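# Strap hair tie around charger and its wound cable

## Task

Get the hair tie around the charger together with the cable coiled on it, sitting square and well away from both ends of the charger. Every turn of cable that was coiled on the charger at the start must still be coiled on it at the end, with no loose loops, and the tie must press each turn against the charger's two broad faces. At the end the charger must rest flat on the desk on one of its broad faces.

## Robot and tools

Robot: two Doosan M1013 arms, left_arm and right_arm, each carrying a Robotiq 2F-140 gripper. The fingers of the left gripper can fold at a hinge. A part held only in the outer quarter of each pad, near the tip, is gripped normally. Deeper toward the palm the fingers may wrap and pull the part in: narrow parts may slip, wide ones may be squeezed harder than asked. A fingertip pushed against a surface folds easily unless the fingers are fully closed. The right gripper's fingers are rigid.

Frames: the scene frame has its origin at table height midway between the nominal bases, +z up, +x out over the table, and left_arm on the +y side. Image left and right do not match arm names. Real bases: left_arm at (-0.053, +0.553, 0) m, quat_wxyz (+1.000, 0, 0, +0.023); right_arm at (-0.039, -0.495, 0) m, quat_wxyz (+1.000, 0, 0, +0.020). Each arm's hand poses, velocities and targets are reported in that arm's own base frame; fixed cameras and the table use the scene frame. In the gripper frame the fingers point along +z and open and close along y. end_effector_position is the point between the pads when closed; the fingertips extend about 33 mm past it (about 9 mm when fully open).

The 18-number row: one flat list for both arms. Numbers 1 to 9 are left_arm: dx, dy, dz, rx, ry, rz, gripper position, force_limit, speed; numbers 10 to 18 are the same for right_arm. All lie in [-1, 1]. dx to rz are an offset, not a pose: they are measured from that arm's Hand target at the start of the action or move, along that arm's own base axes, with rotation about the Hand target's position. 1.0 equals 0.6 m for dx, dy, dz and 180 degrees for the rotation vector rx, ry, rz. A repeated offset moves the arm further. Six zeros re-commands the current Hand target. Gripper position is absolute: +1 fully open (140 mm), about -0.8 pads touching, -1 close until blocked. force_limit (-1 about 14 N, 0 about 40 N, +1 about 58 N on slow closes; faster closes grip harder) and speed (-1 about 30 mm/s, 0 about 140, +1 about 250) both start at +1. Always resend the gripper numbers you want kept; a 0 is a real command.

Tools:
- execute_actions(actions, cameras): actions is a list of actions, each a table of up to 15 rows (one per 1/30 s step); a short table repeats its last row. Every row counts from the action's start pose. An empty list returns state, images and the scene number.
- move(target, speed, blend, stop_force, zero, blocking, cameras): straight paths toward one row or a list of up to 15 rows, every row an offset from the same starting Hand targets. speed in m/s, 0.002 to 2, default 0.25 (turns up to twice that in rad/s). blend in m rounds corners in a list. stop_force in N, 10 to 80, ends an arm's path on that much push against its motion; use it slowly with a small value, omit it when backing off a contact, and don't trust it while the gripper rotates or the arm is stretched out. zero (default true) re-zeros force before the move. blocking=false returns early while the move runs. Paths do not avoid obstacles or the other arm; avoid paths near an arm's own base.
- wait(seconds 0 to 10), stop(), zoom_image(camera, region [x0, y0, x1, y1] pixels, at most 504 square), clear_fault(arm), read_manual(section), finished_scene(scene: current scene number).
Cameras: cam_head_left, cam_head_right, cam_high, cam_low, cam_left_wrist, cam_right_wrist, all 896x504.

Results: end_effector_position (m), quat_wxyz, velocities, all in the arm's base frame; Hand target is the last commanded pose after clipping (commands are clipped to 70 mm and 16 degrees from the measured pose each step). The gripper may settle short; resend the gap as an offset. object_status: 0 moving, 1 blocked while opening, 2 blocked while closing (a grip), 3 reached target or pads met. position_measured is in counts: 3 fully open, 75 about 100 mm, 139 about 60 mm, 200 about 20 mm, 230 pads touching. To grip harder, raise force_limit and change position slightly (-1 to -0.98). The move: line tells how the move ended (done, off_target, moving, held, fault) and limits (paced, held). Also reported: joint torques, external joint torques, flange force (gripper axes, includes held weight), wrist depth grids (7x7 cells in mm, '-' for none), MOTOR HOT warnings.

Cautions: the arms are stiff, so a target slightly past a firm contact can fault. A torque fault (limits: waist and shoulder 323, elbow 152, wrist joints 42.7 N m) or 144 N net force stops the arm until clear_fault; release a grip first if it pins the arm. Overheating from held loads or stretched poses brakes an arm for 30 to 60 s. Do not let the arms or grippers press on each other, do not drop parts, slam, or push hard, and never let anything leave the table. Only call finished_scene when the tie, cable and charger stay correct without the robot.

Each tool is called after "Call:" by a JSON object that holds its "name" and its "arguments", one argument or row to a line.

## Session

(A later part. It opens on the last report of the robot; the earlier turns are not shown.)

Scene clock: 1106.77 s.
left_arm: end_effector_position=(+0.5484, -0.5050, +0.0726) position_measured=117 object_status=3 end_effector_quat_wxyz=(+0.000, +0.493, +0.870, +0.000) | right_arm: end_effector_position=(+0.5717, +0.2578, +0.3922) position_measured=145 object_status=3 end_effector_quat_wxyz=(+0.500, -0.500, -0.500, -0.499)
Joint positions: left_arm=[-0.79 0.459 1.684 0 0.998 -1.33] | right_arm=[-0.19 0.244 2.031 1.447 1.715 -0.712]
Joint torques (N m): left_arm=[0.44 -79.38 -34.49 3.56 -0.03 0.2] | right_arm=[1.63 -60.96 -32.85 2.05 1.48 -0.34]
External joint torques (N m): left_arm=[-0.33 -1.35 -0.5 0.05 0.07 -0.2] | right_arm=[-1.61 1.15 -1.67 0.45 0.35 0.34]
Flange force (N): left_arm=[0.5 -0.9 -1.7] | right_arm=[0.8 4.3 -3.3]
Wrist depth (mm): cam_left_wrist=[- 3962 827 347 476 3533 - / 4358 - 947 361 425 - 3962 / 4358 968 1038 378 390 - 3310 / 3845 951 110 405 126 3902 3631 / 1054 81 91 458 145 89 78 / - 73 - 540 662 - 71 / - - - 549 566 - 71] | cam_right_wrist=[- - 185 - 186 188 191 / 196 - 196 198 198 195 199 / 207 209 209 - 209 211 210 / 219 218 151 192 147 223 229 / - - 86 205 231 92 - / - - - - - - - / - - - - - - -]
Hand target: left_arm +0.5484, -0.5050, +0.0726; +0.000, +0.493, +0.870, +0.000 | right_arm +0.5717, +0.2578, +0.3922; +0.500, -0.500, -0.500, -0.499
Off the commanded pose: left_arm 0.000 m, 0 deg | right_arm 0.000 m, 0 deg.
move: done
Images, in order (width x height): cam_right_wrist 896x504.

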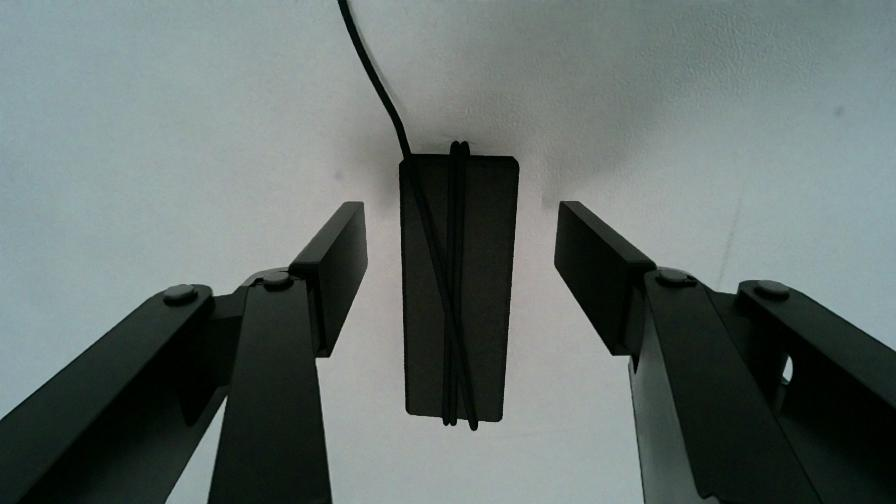

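Call:
{"name": "move", "arguments": {
  "target": [0,0,-0.0598,0,0,0,0.1,-1,-1,0,0,0,0,0,0,-0.13,0,-1],
  "speed": 0.08
}}

Call:
{"name": "move", "arguments": {
  "target": [0,0,0,0,0,0,-1,-0.5,-1,0,0,0,0,0,0,-0.13,0,-1],
  "cameras": ["cam_right_wrist"]
}}

Call:
{"name": "zoom_image", "arguments": {
  "camera": "cam_right_wrist",
  "region": [250, 50, 650, 504]
}}

Scene clock: 1116.90 s.
left_arm: end_effector_position=(+0.5483, -0.5050, +0.0367) position_measured=117 object_status=3 end_effector_quat_wxyz=(+0.000, +0.493, +0.870, +0.000) | right_arm: end_effector_position=(+0.5717, +0.2578, +0.3922) position_measured=145 object_status=3 end_effector_quat_wxyz=(+0.500, -0.500, -0.500, -0.499)
Joint positions: left_arm=[-0.79 0.493 1.709 0 0.94 -1.33] | right_arm=[-0.19 0.244 2.031 1.447 1.715 -0.712]
Joint torques (N m): left_arm=[0.31 -81.34 -33.49 3.37 -0.04 0.43] | right_arm=[1.23 -60.98 -32.48 2.02 1.52 -0.34]
External joint torques (N m): left_arm=[0.28 -1.09 -0.16 0.11 0.08 -0.43] | right_arm=[-1.21 1.28 -1.97 0.48 0.31 0.34]
Flange force (N): left_arm=[0.9 -0.5 -1.3] | right_arm=[0.9 5.2 -2.6]
Wrist depth (mm): cam_left_wrist=[3440 - 843 358 - 3352 3150 / 2938 2873 954 365 457 - - / 4217 979 1033 377 425 4085 4933 / 4150 954 110 401 144 4217 3396 / 983 81 91 455 145 89 78 / - 73 - 496 669 - 71 / - - - 556 573 - 71] | cam_right_wrist=[154 153 151 154 153 152 156 / 161 162 163 160 162 167 165 / 169 171 172 - 173 175 174 / 181 181 152 155 146 180 185 / - - 124 169 129 92 192 / - - - 178 209 - - / - - - 189 - - -]
Hand target: left_arm +0.5484, -0.5050, +0.0367; +0.000, +0.493, +0.870, +0.000 | right_arm +0.5717, +0.2578, +0.3922; +0.500, -0.500, -0.500, -0.499
Off the commanded pose: left_arm 0.000 m, 0 deg | right_arm 0.000 m, 0 deg.
move: done

Scene clock: 1117.97 s.
left_arm: end_effector_position=(+0.5483, -0.5050, +0.0367) position_measured=153 object_status=0 end_effector_quat_wxyz=(+0.000, +0.493, +0.870, +0.000) | right_arm: end_effector_position=(+0.5717, +0.2578, +0.3922) position_measured=145 object_status=3 end_effector_quat_wxyz=(+0.500, -0.500, -0.500, -0.499)
Joint positions: left_arm=[-0.79 0.493 1.709 0 0.94 -1.33] | right_arm=[-0.19 0.244 2.031 1.447 1.715 -0.712]
Joint torques (N m): left_arm=[-0.22 -75.41 -30.9 3.16 -0.46 0.3] | right_arm=[1.66 -61.29 -32.77 1.96 1.49 -0.31]
External joint torques (N m): left_arm=[0.23 -7.22 -2.88 0.33 0.49 -0.3] | right_arm=[-1.65 1.5 -1.84 0.54 0.34 0.31]
Flange force (N): left_arm=[2.7 -0.9 -9.5] | right_arm=[0.5 5.1 -3.3]
Wrist depth (mm): cam_left_wrist=[- 3582 825 526 - 3113 - / 3486 4085 951 366 454 - - / 6080 979 1017 376 412 - - / 4358 965 110 402 145 3683 3902 / - 81 91 456 145 89 79 / - 73 - 538 657 - 71 / - - - 553 566 - 71] | cam_right_wrist=[153 - - - 154 155 156 / 161 161 - 160 165 165 166 / - 169 - - 171 - 172 / - - 118 - 150 187 185 / - - 92 159 - 91 - / - - - - - - - / - - - 223 - - -]
Hand target: left_arm +0.5484, -0.5050, +0.0367; +0.000, +0.493, +0.870, +0.000 | right_arm +0.5717, +0.2578, +0.3922; +0.500, -0.500, -0.500, -0.499
Off the commanded pose: left_arm 0.000 m, 0 deg | right_arm 0.000 m, 0 deg.
move: done
Images, in order (width x height): cam_right_wrist 896x504.

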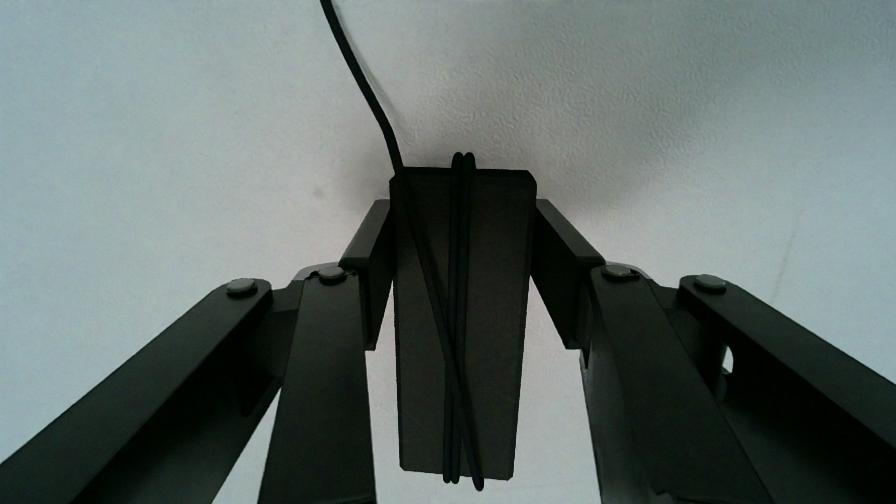

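Scaled by 1.110 from the camera's 896x504 image, which has a finer 1280x720 frame.

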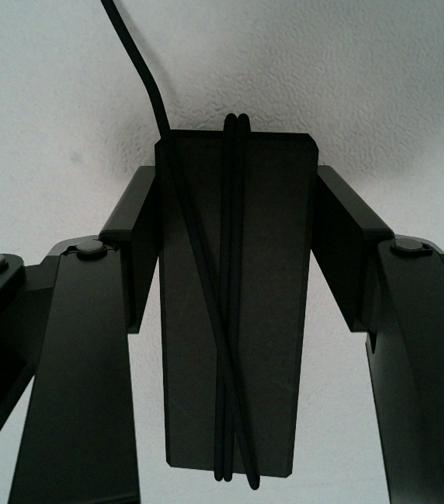

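Call:
{"name": "move", "arguments": {
  "target": [0,0,0.02,0,0,0,-1,-0.5,-1,0,0,0,0,0,0,-0.13,0,-1],
  "speed": 0.05,
  "cameras": ["cam_right_wrist"]
}}

Call:
{"name": "zoom_image", "arguments": {
  "camera": "cam_right_wrist",
  "region": [250, 50, 650, 504]
}}

Scene clock: 1126.50 s.
left_arm: end_effector_position=(+0.5483, -0.5050, +0.0487) position_measured=153 object_status=2 end_effector_quat_wxyz=(+0.000, +0.493, +0.870, +0.000) | right_arm: end_effector_position=(+0.5717, +0.2578, +0.3922) position_measured=145 object_status=3 end_effector_quat_wxyz=(+0.500, -0.500, -0.500, -0.499)
Joint positions: left_arm=[-0.79 0.481 1.701 0 0.959 -1.33] | right_arm=[-0.19 0.244 2.031 1.447 1.715 -0.712]
Joint torques (N m): left_arm=[0.72 -81.88 -35.4 3.45 -0.16 0.44] | right_arm=[1.96 -60.43 -32.59 2.07 1.43 -0.34]
External joint torques (N m): left_arm=[-0.65 0.59 1.37 0.06 0.2 -0.44] | right_arm=[-1.98 0.69 -1.92 0.44 0.39 0.34]
Flange force (N): left_arm=[1.6 -2.0 1.1] | right_arm=[1.6 4.0 -4.0]
Wrist depth (mm): cam_left_wrist=[- - 830 372 3789 - - / - - 941 363 446 - 4085 / - 944 1029 377 433 3533 3962 / 4150 937 115 405 127 3902 3352 / 976 81 91 462 145 89 78 / - 73 - 537 695 - 71 / - - - 546 571 - 71] | cam_right_wrist=[- 164 - 166 - 167 167 / 171 173 - 172 176 174 178 / - - 183 - 185 185 186 / - 193 136 151 150 194 201 / 203 - 92 - - 92 209 / - - - 185 - - - / - - - 243 - - -]
Hand target: left_arm +0.5484, -0.5050, +0.0487; +0.000, +0.493, +0.870, +0.000 | right_arm +0.5717, +0.2578, +0.3922; +0.500, -0.500, -0.500, -0.499
Off the commanded pose: left_arm 0.000 m, 0 deg | right_arm 0.000 m, 0 deg.
move: done
Images, in order (width x height): cam_right_wrist 896x504.

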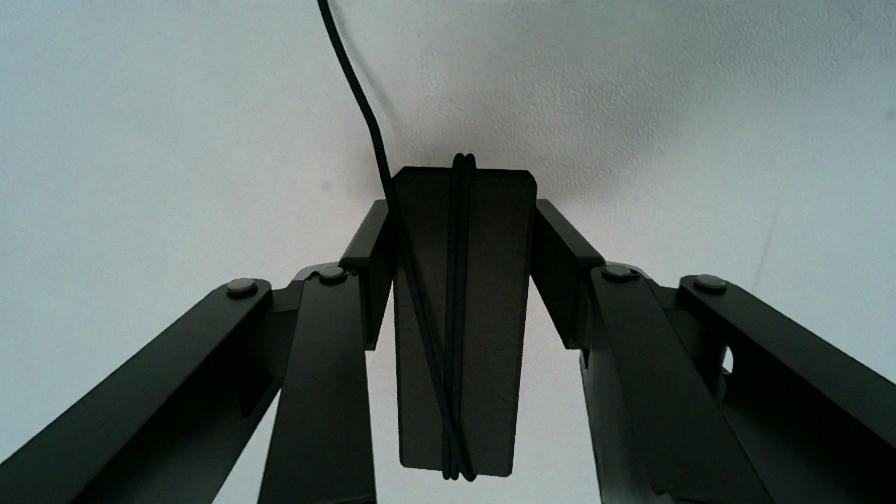

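Scaled by 1.110 from the camera's 896x504 image, which has a finer 1280x720 frame.

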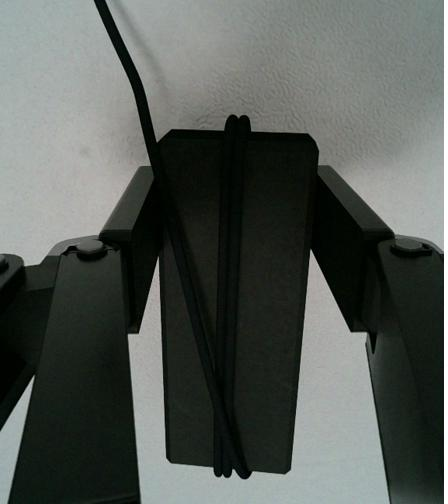

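Call:
{"name": "move", "arguments": {
  "target": [
    [0,0,0.25,0,0,0,-1,-0.5,-1,0,0,0,0,0,0,-0.13,0,-1],
    [-0.0022,-0.1897,0.6103,0,0,-0.1735,-1,-0.5,-1,0,0,0,0,0,0,-0.13,0,-1]
  ],
  "speed": 0.12,
  "blend": [0.03,0],
  "cameras": ["all"]
}}

Call:
{"name": "zoom_image", "arguments": {
  "camera": "cam_right_wrist",
  "region": [250, 50, 650, 504]
}}

Call:
{"name": "zoom_image", "arguments": {
  "camera": "cam_left_wrist",
  "region": [250, 50, 650, 350]
}}

Scene clock: 1159.33 s.
left_arm: end_effector_position=(+0.5470, -0.6188, +0.4148) position_measured=153 object_status=2 end_effector_quat_wxyz=(+0.000, +0.709, +0.705, +0.000) | right_arm: end_effector_position=(+0.5717, +0.2578, +0.3922) position_measured=145 object_status=3 end_effector_quat_wxyz=(+0.500, -0.500, -0.500, -0.499)
Joint positions: left_arm=[-0.889 0.446 1.061 0 1.635 -0.884] | right_arm=[-0.19 0.244 2.031 1.447 1.715 -0.712]
Joint torques (N m): left_arm=[0.08 -86.89 -43.02 4.1 -0.23 0.33] | right_arm=[1.65 -60.62 -32.39 1.98 1.48 -0.37]
External joint torques (N m): left_arm=[-0.1 0.18 1.16 0.23 0.27 -0.33] | right_arm=[-1.6 0.91 -2.15 0.52 0.35 0.37]
Flange force (N): left_arm=[1.6 -2.1 1.8] | right_arm=[1.5 4.9 -3.2]
Wrist depth (mm): cam_left_wrist=[- - 827 270 284 3440 - / - 3582 914 290 3440 3076 - / 4085 944 1021 268 272 3486 - / 4085 958 110 220 145 3533 3735 / 979 81 91 911 145 89 79 / - 73 - 690 699 - 71 / - - - 572 567 - 71] | cam_right_wrist=[- - 501 - - - - / - 538 - - - - - / 570 - - - - - 1571 / - 606 118 - 151 608 1670 / - - 92 187 - 91 1731 / - - - - - - - / - - - 707 - - -]
Hand target: left_arm +0.5470, -0.6188, +0.4149; +0.000, +0.709, +0.705, +0.000 | right_arm +0.5717, +0.2578, +0.3922; +0.500, -0.500, -0.500, -0.499
Off the commanded pose: left_arm 0.000 m, 0 deg | right_arm 0.000 m, 0 deg.
move: done

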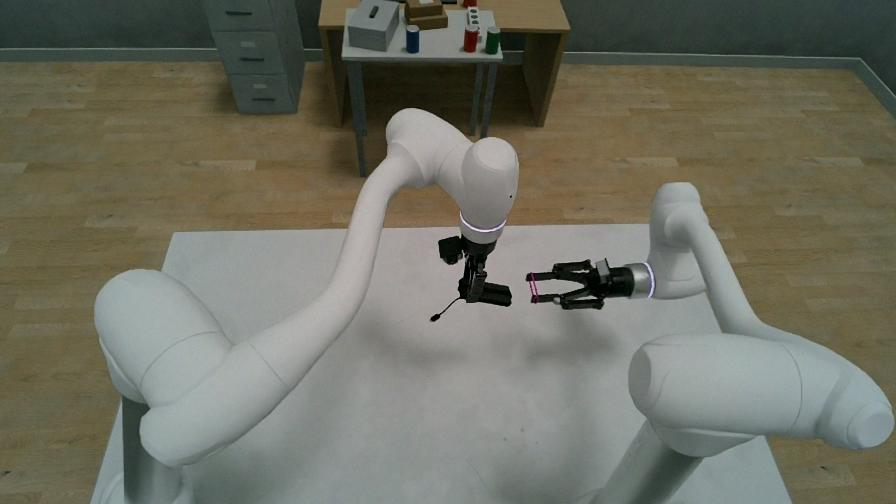

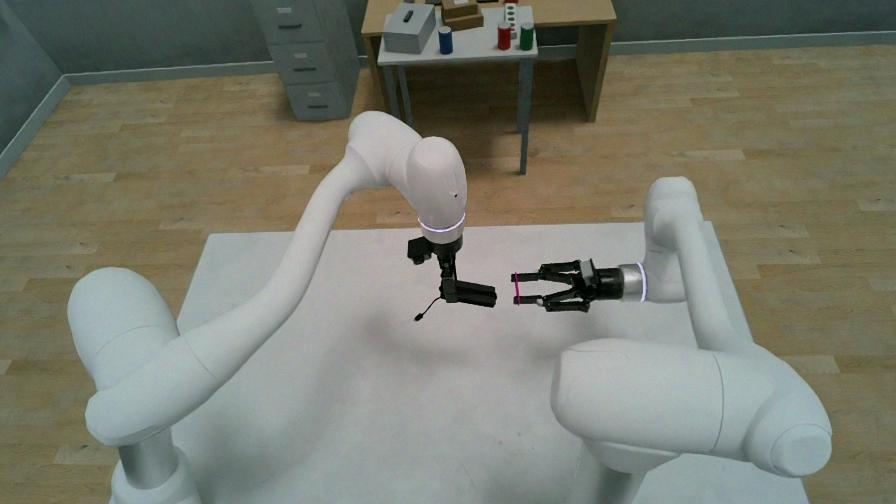

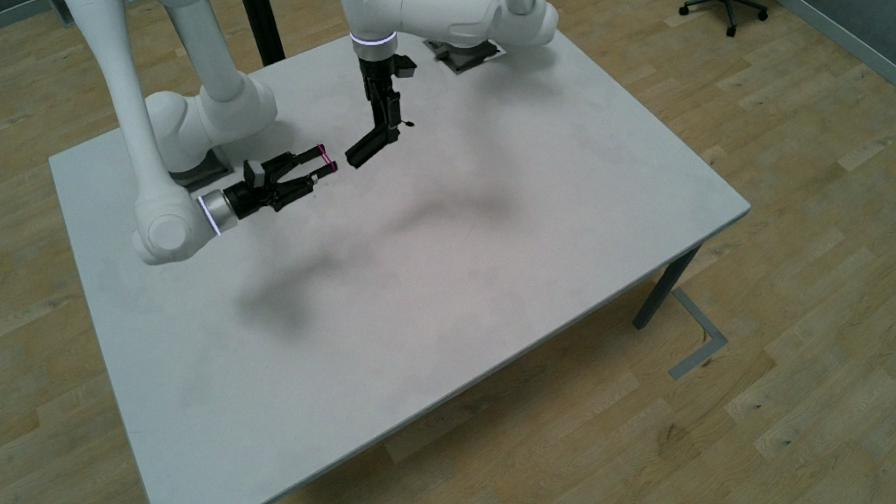

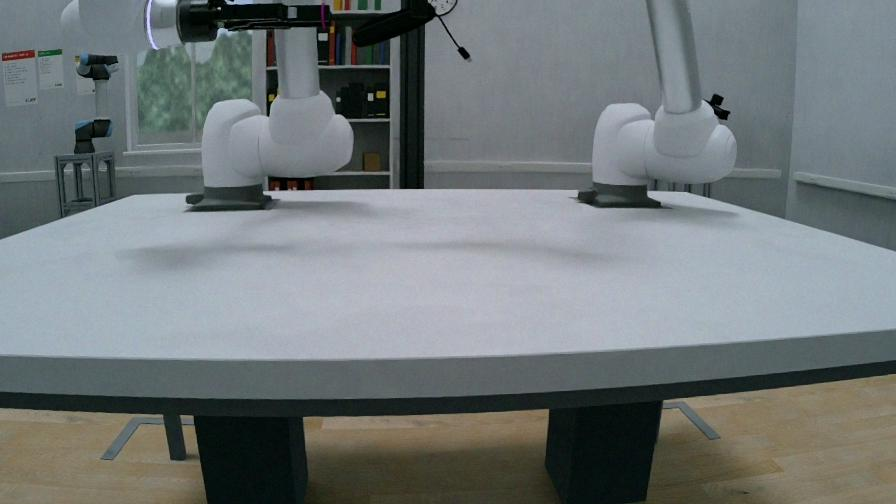

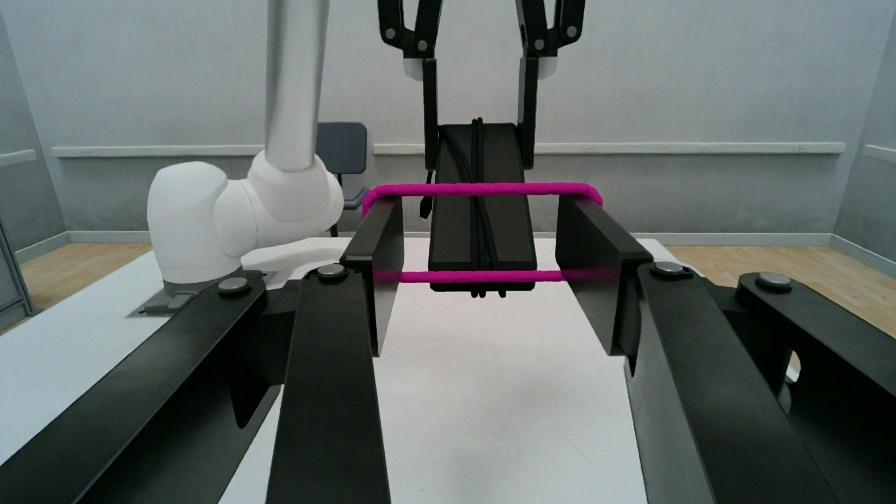

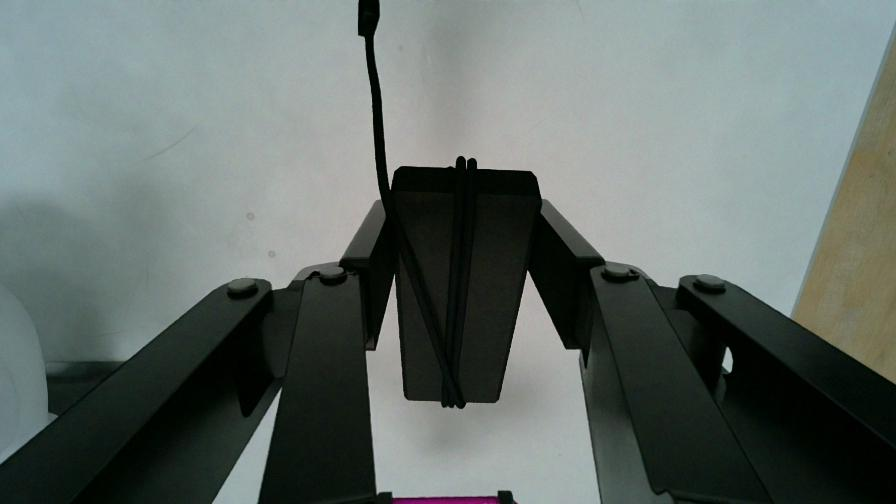

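Scaled by 1.110 from the camera's 896x504 image, which has a finer 1280x720 frame.

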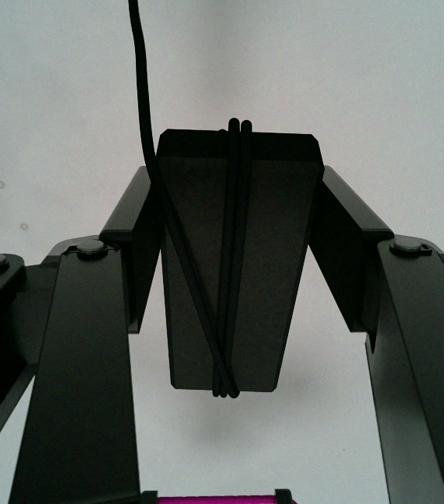

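Scaled by 1.260 from the camera's 896x504 image, which has a finer 1280x720 frame.

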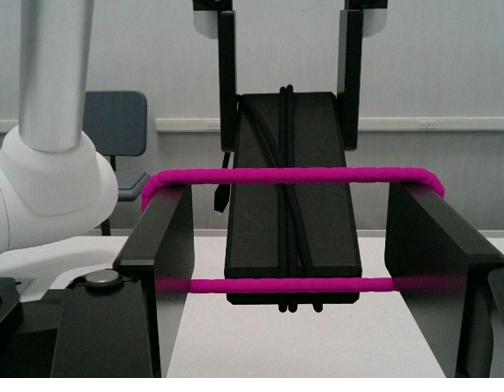

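Call:
{"name": "move", "arguments": {
  "target": [0,0,0,-0.1167,0,0,-1,-0.5,-1,0,0,0,0,0,0,-0.13,0,-1],
  "speed": 0.15,
  "cameras": ["cam_low","cam_left_wrist","cam_right_wrist"]
}}

Call:
{"name": "zoom_image", "arguments": {
  "camera": "cam_left_wrist",
  "region": [250, 50, 650, 350]
}}

Call:
{"name": "zoom_image", "arguments": {
  "camera": "cam_low",
  "region": [200, 0, 600, 150]
}}

Scene clock: 1183.67 s.
left_arm: end_effector_position=(+0.5470, -0.6188, +0.4149) position_measured=153 object_status=2 end_effector_quat_wxyz=(+0.129, +0.697, +0.693, -0.129) | right_arm: end_effector_position=(+0.5717, +0.2578, +0.3922) position_measured=145 object_status=3 end_effector_quat_wxyz=(+0.500, -0.500, -0.500, -0.499)
Joint positions: left_arm=[-0.787 0.297 1.31 -0.268 1.28 -0.737] | right_arm=[-0.19 0.244 2.031 1.447 1.715 -0.712]
Joint torques (N m): left_arm=[0.5 -73.11 -44.25 3.05 -0.99 0.33] | right_arm=[1.97 -61.31 -32.58 2.05 1.45 -0.33]
External joint torques (N m): left_arm=[-0.52 0.67 1.84 0.42 0.34 -0.33] | right_arm=[-2 1.55 -2.01 0.45 0.38 0.33]
Flange force (N): left_arm=[1.8 -2.8 1.9] | right_arm=[0.6 5.4 -4.1]
Wrist depth (mm): cam_left_wrist=[3845 4085 892 283 3582 3533 2695 / 4022 5810 998 3845 3631 3735 - / 3486 944 1033 196 197 4286 - / 4085 958 110 200 144 4085 3486 / 979 81 91 880 145 89 79 / - 73 - 690 695 - 71 / - - - 571 567 - 71] | cam_right_wrist=[481 - 499 - 487 - 487 / 528 - - 542 - - 1422 / 620 - - - - 574 1796 / 663 - 117 - 136 758 2059 / 548 - 92 - - 91 2714 / - - - 262 - - - / - - - 341 - - -]
Hand target: left_arm +0.5470, -0.6188, +0.4149; +0.129, +0.697, +0.693, -0.129 | right_arm +0.5717, +0.2578, +0.3922; +0.500, -0.500, -0.500, -0.499
Off the commanded pose: left_arm 0.000 m, 0 deg | right_arm 0.000 m, 0 deg.
move: done
Images, in order (width x height): cam_low 896x504, cam_left_wrist 896x504, cam_right_wrist 896x504.

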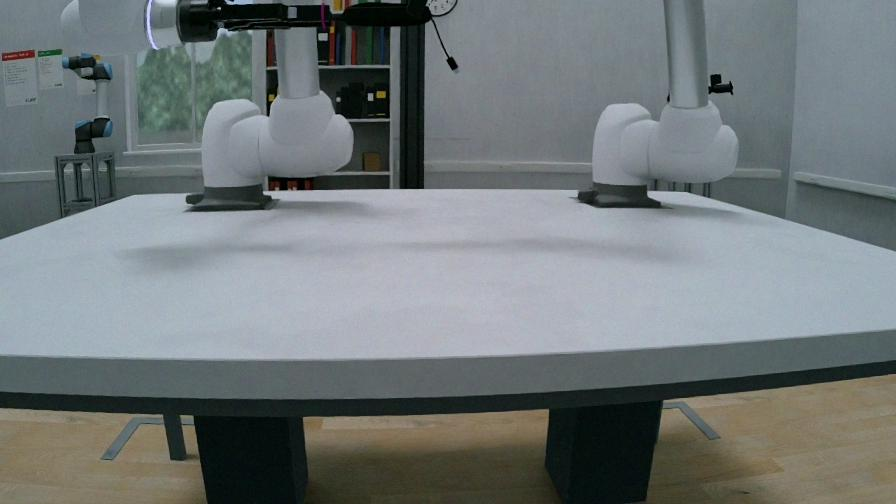

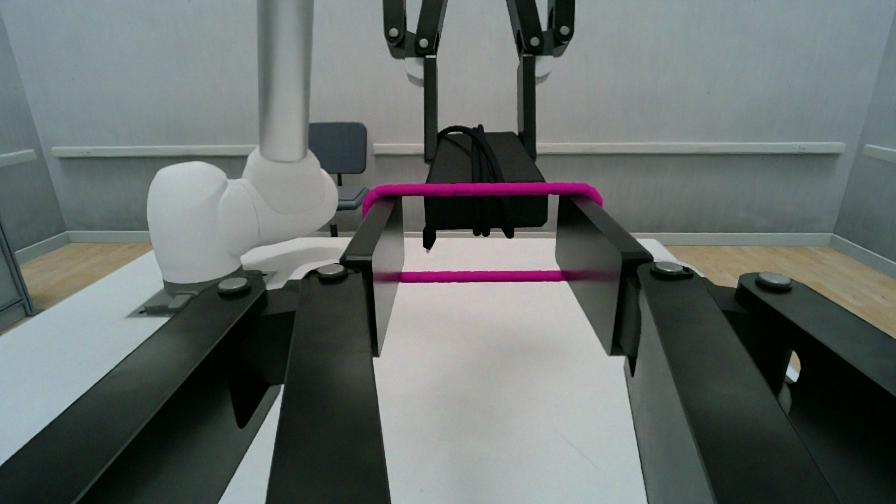

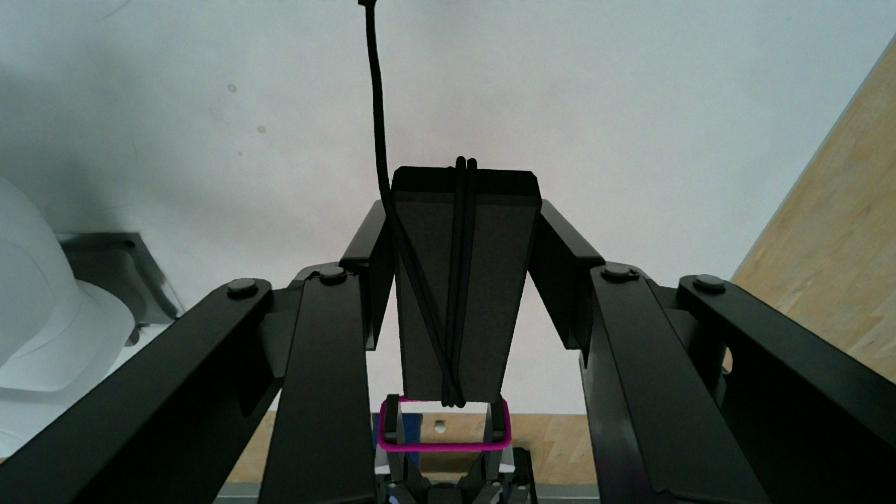

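Scaled by 1.260 from the camera's 896x504 image, which has a finer 1280x720 frame.

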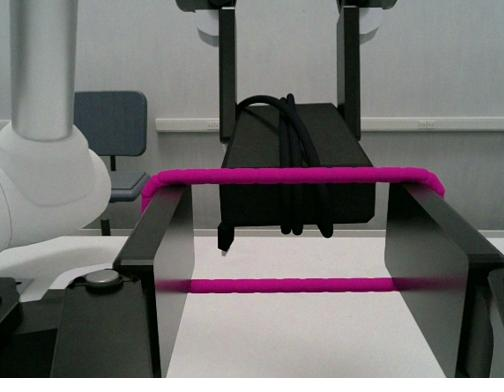

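Scaled by 1.260 from the camera's 896x504 image, which has a finer 1280x720 frame.

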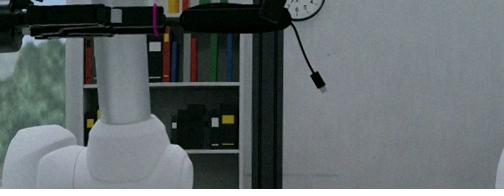

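Call:
{"name": "move", "arguments": {
  "target": [-0.0067,0,-0.0117,0,0,0.0067,-1,-0.5,-1,0,0,0,0,0,0,-0.13,0,-1],
  "speed": 0.1,
  "cameras": ["cam_left_wrist"]
}}

Call:
{"name": "zoom_image", "arguments": {
  "camera": "cam_left_wrist",
  "region": [330, 100, 650, 340]
}}

Scene clock: 1210.30 s.
left_arm: end_effector_position=(+0.5430, -0.6188, +0.4079) position_measured=153 object_status=2 end_effector_quat_wxyz=(+0.130, +0.690, +0.701, -0.127) | right_arm: end_effector_position=(+0.5717, +0.2578, +0.3922) position_measured=145 object_status=3 end_effector_quat_wxyz=(+0.500, -0.500, -0.500, -0.499)
Joint positions: left_arm=[-0.793 0.29 1.332 -0.262 1.258 -0.761] | right_arm=[-0.19 0.244 2.031 1.447 1.715 -0.712]
Joint torques (N m): left_arm=[0.27 -73 -44.26 3.1 -1.17 0.36] | right_arm=[2.03 -61.64 -32.45 2.01 1.49 -0.31]
External joint torques (N m): left_arm=[-0.26 0.26 1.56 0.42 0.51 -0.36] | right_arm=[-2.02 1.87 -2.17 0.49 0.34 0.31]
Flange force (N): left_arm=[1.7 -2.5 1.0] | right_arm=[0.3 6.1 -4.2]
Wrist depth (mm): cam_left_wrist=[3683 - 902 288 280 3683 3396 / - - 983 290 285 3902 - / 3962 976 1013 196 3533 - 3352 / 3735 941 110 198 144 3683 3683 / 951 81 91 892 126 89 78 / - 73 - 703 699 - 71 / - - - 571 571 - 71] | cam_right_wrist=[- - 486 479 - 488 - / 535 543 525 - - - 1571 / - - - - - - 1809 / 647 - 117 158 135 735 2041 / 566 - 92 180 - 91 2253 / - - - 263 - - - / - - - 323 - - -]
Hand target: left_arm +0.5430, -0.6188, +0.4078; +0.130, +0.690, +0.701, -0.127 | right_arm +0.5717, +0.2578, +0.3922; +0.500, -0.500, -0.500, -0.499
Off the commanded pose: left_arm 0.000 m, 0 deg | right_arm 0.000 m, 0 deg.
move: done
Images, in order (width x height): cam_left_wrist 896x504.

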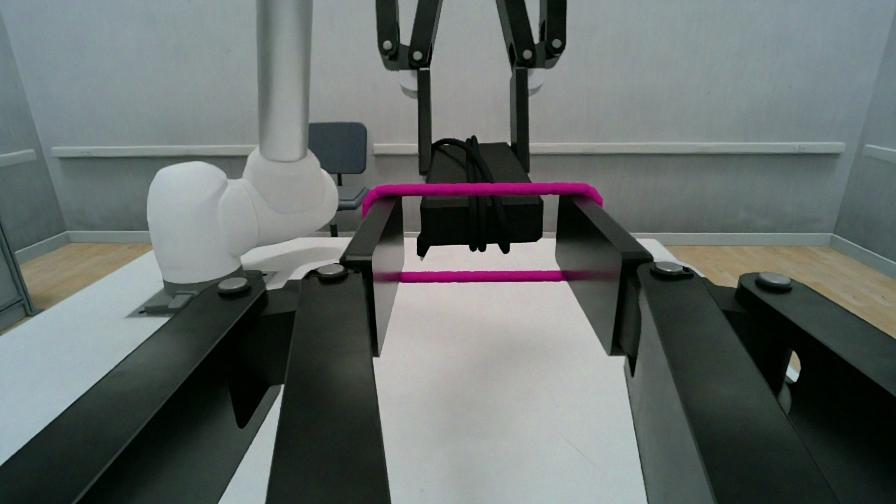

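Scaled by 1.575 from the camera's 896x504 image, which has a finer 1280x720 frame.

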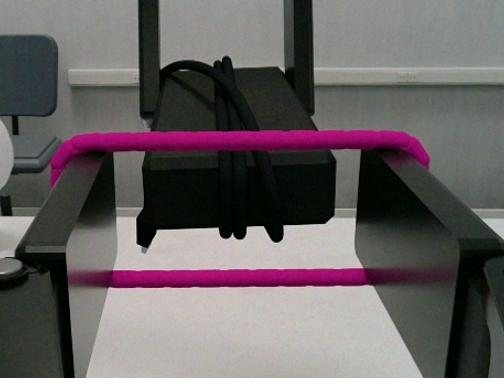

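Call:
{"name": "move", "arguments": {
  "target": [0,-0.0333,-0.0017,0,0,0,-1,-0.5,-1,0,0,0,0,0,0,-0.13,0,-1],
  "speed": 0.06,
  "cameras": ["cam_left_wrist","cam_low"]
}}

Call:
{"name": "zoom_image", "arguments": {
  "camera": "cam_left_wrist",
  "region": [330, 100, 650, 340]
}}

Call:
{"name": "zoom_image", "arguments": {
  "camera": "cam_low",
  "region": [280, 0, 480, 100]
}}

Scene clock: 1222.63 s.
left_arm: end_effector_position=(+0.5430, -0.6388, +0.4068) position_measured=153 object_status=2 end_effector_quat_wxyz=(+0.130, +0.690, +0.701, -0.127) | right_arm: end_effector_position=(+0.5717, +0.2578, +0.3922) position_measured=145 object_status=3 end_effector_quat_wxyz=(+0.500, -0.500, -0.500, -0.499)
Joint positions: left_arm=[-0.812 0.312 1.303 -0.256 1.259 -0.781] | right_arm=[-0.19 0.244 2.031 1.447 1.715 -0.712]
Joint torques (N m): left_arm=[0.3 -75.31 -44.07 3.05 -1.2 0.34] | right_arm=[1.58 -61.1 -32.74 2.04 1.47 -0.32]
External joint torques (N m): left_arm=[0.03 0.94 1.57 0.49 0.52 -0.34] | right_arm=[-1.51 1.31 -1.74 0.46 0.35 0.32]
Flange force (N): left_arm=[1.3 -1.4 1.2] | right_arm=[0.7 4.7 -3.2]
Wrist depth (mm): cam_left_wrist=[3582 3396 849 270 273 - - / 4754 4022 941 4085 278 - - / - 961 1033 188 225 3440 6080 / 3962 958 110 177 145 3582 3789 / 983 81 91 892 145 89 78 / - 73 - 694 709 - 71 / - - - 571 567 - 71] | cam_right_wrist=[- 451 - - 502 - - / - - - - 531 558 1571 / 574 616 - - - 596 1682 / 649 642 117 157 137 753 2059 / 571 - 92 187 - 91 2341 / - - - 231 - - - / - - - 313 - - -]
Hand target: left_arm +0.5430, -0.6388, +0.4068; +0.130, +0.690, +0.701, -0.127 | right_arm +0.5717, +0.2578, +0.3922; +0.500, -0.500, -0.500, -0.499
Off the commanded pose: left_arm 0.000 m, 0 deg | right_arm 0.000 m, 0 deg.
move: done
Images, in order (width x height): cam_low 896x504, cam_left_wrist 896x504.

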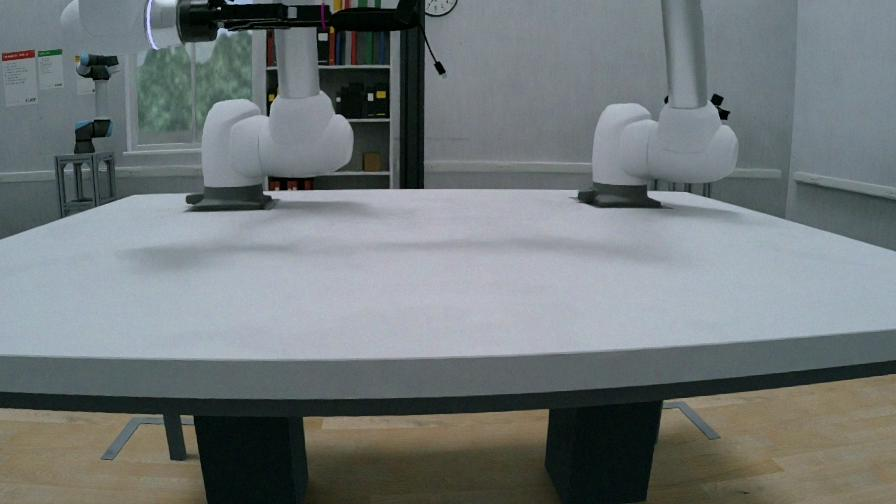

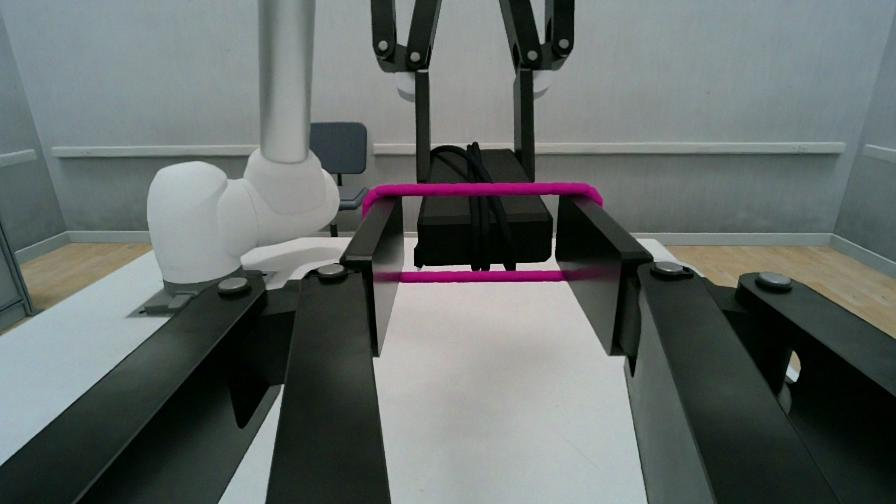

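Scaled by 1.575 from the camera's 896x504 image, which has a finer 1280x720 frame.

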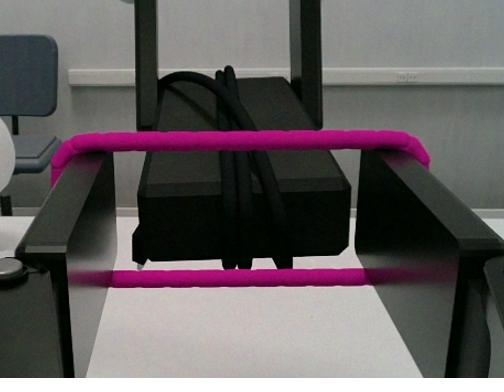

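Scaled by 2.520 from the camera's 896x504 image, which has a finer 1280x720 frame.

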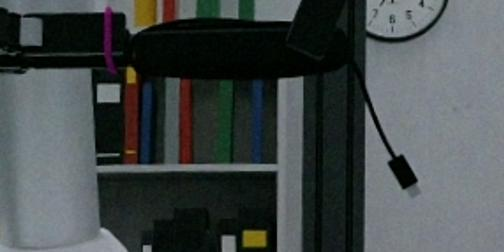

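Call:
{"name": "move", "arguments": {
  "target": [0,-0.0167,-0.0025,0,0,0,-1,-0.5,-1,0,0,0,0,0,0,-0.13,0,-1],
  "speed": 0.04,
  "cameras": ["cam_left_wrist","cam_low"]
}}

Call:
{"name": "zoom_image", "arguments": {
  "camera": "cam_left_wrist",
  "region": [330, 100, 650, 340]
}}

Call:
{"name": "zoom_image", "arguments": {
  "camera": "cam_low",
  "region": [280, 0, 480, 100]
}}

Scene clock: 1239.17 s.
left_arm: end_effector_position=(+0.5430, -0.6488, +0.4053) position_measured=153 object_status=2 end_effector_quat_wxyz=(+0.130, +0.690, +0.701, -0.127) | right_arm: end_effector_position=(+0.5717, +0.2578, +0.3922) position_measured=145 object_status=3 end_effector_quat_wxyz=(+0.500, -0.500, -0.500, -0.499)
Joint positions: left_arm=[-0.821 0.324 1.29 -0.254 1.258 -0.791] | right_arm=[-0.19 0.244 2.031 1.447 1.715 -0.712]
Joint torques (N m): left_arm=[0.61 -75.78 -44.95 3.17 -1.96 0.1] | right_arm=[2.99 -61.46 -31.76 1.7 2.06 -0.23]
External joint torques (N m): left_arm=[-0.93 1.15 2.7 0.32 1.27 -0.1] | right_arm=[-2.97 1.73 -2.7 0.8 -0.23 0.23]
Flange force (N): left_arm=[2.5 -3.2 1.6] | right_arm=[0.7 6.7 -4.8]
Wrist depth (mm): cam_left_wrist=[3631 3789 852 263 260 - - / - 3845 987 - 3486 4358 - / - 947 1010 193 3845 3683 2873 / 3845 968 115 166 145 3845 3683 / 987 81 91 914 145 89 78 / - 73 - 695 703 - 71 / - - - 566 566 - 71] | cam_right_wrist=[468 478 - - 469 532 483 / - 558 520 - - 527 1926 / 593 591 - - - 594 1743 / 649 - 117 - 136 - 2095 / 567 - 92 - - 91 2341 / - - - 233 - - - / - - - 293 - - -]
Hand target: left_arm +0.5430, -0.6488, +0.4053; +0.130, +0.690, +0.701, -0.127 | right_arm +0.5717, +0.2578, +0.3922; +0.500, -0.500, -0.500, -0.499
Off the commanded pose: left_arm 0.000 m, 0 deg | right_arm 0.000 m, 0 deg.
move: done
Images, in order (width x height): cam_low 896x504, cam_left_wrist 896x504.

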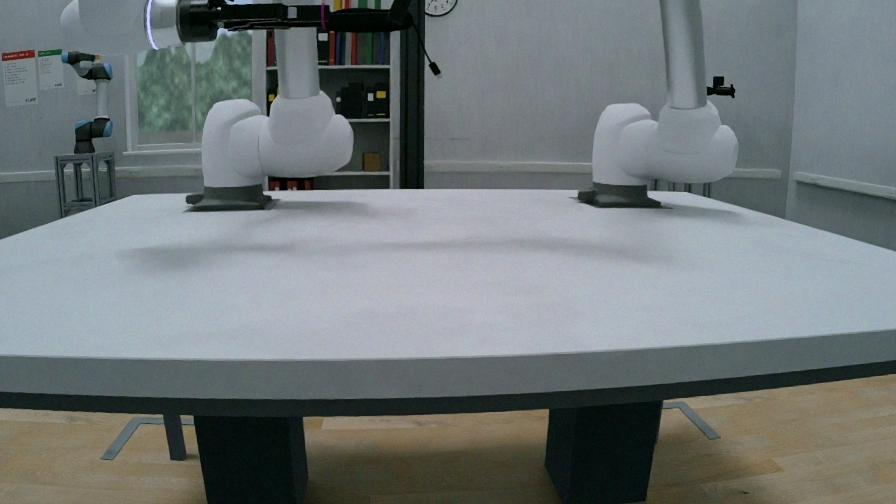

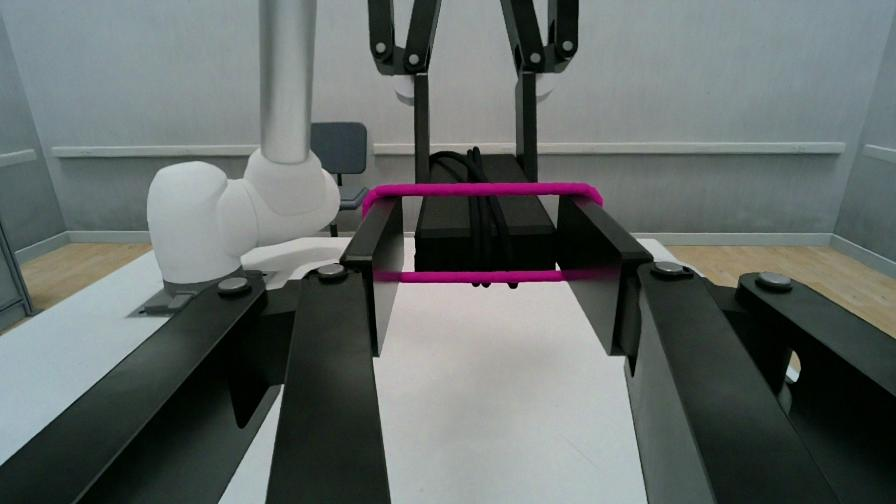

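Scaled by 1.575 from the camera's 896x504 image, which has a finer 1280x720 frame.

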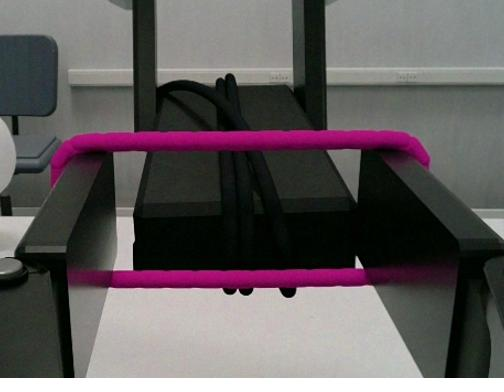

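Scaled by 2.520 from the camera's 896x504 image, which has a finer 1280x720 frame.

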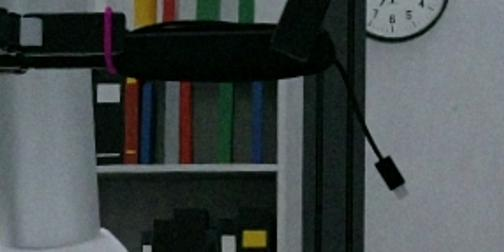

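Call:
{"name": "move", "arguments": {
  "target": [
    [0,0.025,0,0,0,0,-1,-0.5,-1,0,0,0,0,0,0,-0.13,0,-1],
    [0,0.025,0.0108,0,0,0,-1,-0.5,-1,0,0,0,0,0,0,-0.13,0,-1]
  ],
  "speed": 0.04,
  "cameras": ["cam_left_wrist","cam_low"]
}}

Call:
{"name": "zoom_image", "arguments": {
  "camera": "cam_left_wrist",
  "region": [330, 100, 650, 340]
}}

Call:
{"name": "zoom_image", "arguments": {
  "camera": "cam_low",
  "region": [280, 0, 480, 100]
}}

Scene clock: 1267.83 s.
left_arm: end_effector_position=(+0.5430, -0.6338, +0.4119) position_measured=153 object_status=2 end_effector_quat_wxyz=(+0.131, +0.690, +0.701, -0.127) | right_arm: end_effector_position=(+0.5717, +0.2578, +0.3922) position_measured=145 object_status=3 end_effector_quat_wxyz=(+0.500, -0.500, -0.500, -0.499)
Joint positions: left_arm=[-0.807 0.306 1.303 -0.257 1.267 -0.779] | right_arm=[-0.19 0.244 2.031 1.447 1.715 -0.712]
Joint torques (N m): left_arm=[0 -74.46 -44.21 2.87 -1.14 0.27] | right_arm=[1.33 -60.79 -32.48 1.96 1.54 -0.32]
External joint torques (N m): left_arm=[-0.51 0.69 1.63 0.62 0.47 -0.27] | right_arm=[-1.35 1.01 -2.07 0.54 0.29 0.32]
Flange force (N): left_arm=[1.4 -2.4 1.4] | right_arm=[1.3 5.0 -2.7]
Wrist depth (mm): cam_left_wrist=[- - 880 271 269 3486 - / 3845 5810 998 276 - 3268 3040 / 4669 954 1017 180 202 - 3845 / 3962 951 110 182 145 3845 3683 / 972 81 91 902 145 89 78 / - 73 - 701 707 - 71 / - - - 571 571 - 71] | cam_right_wrist=[- - - - - - - / - - - - - 555 1880 / - - - - - - 1551 / 653 - 117 153 137 715 2041 / 567 - 92 189 - 91 2365 / - - - 237 - - - / - - - 309 - - -]
Hand target: left_arm +0.5430, -0.6338, +0.4118; +0.130, +0.690, +0.701, -0.127 | right_arm +0.5717, +0.2578, +0.3922; +0.500, -0.500, -0.500, -0.499
Off the commanded pose: left_arm 0.000 m, 0 deg | right_arm 0.000 m, 0 deg.
move: done
Images, in order (width x height): cam_low 896x504, cam_left_wrist 896x504.

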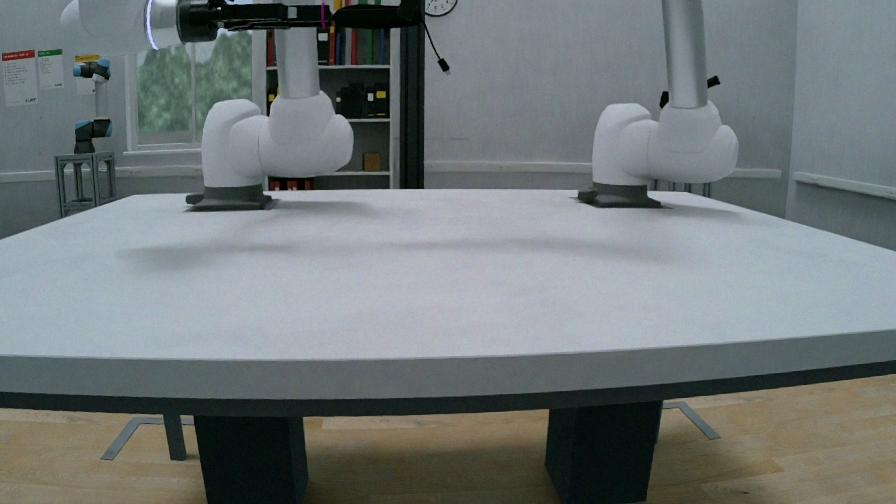

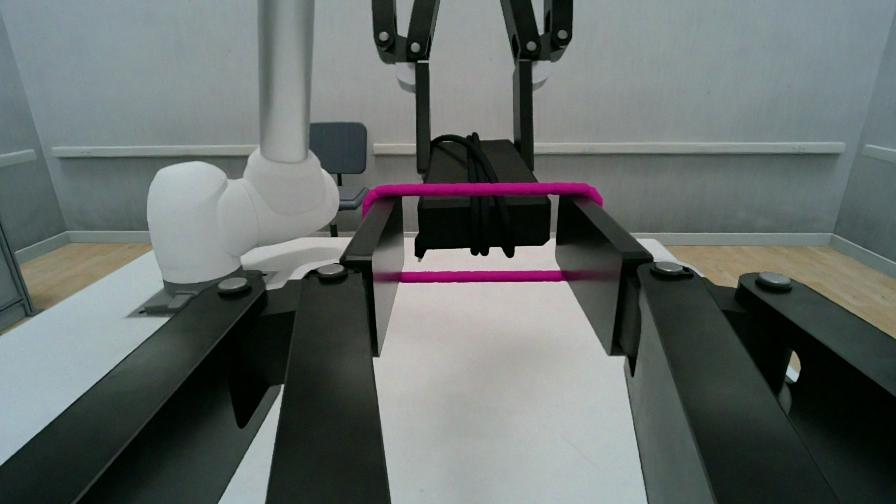

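Scaled by 1.575 from the camera's 896x504 image, which has a finer 1280x720 frame.

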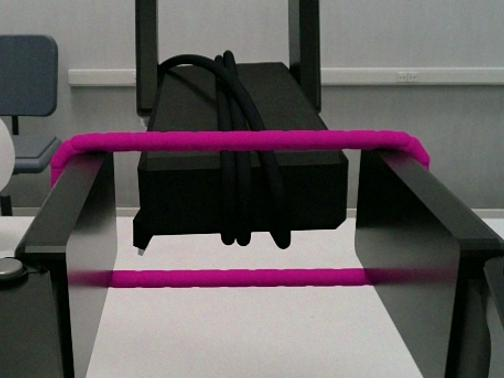

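Scaled by 2.520 from the camera's 896x504 image, which has a finer 1280x720 frame.

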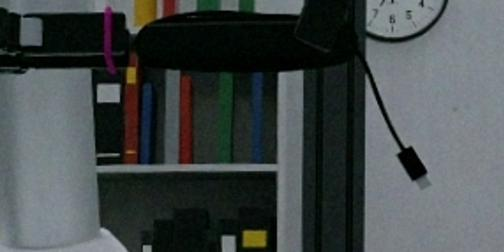

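Call:
{"name": "zoom_image", "arguments": {
  "camera": "cam_left_wrist",
  "region": [400, 120, 570, 270]
}}

Scaled by 2.965 from the camera's 896x504 image, which has a finer 1280x720 frame.

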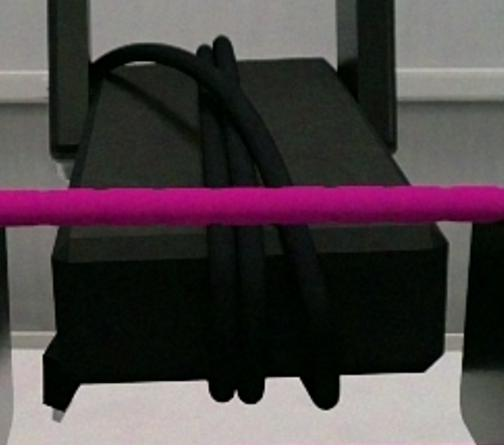

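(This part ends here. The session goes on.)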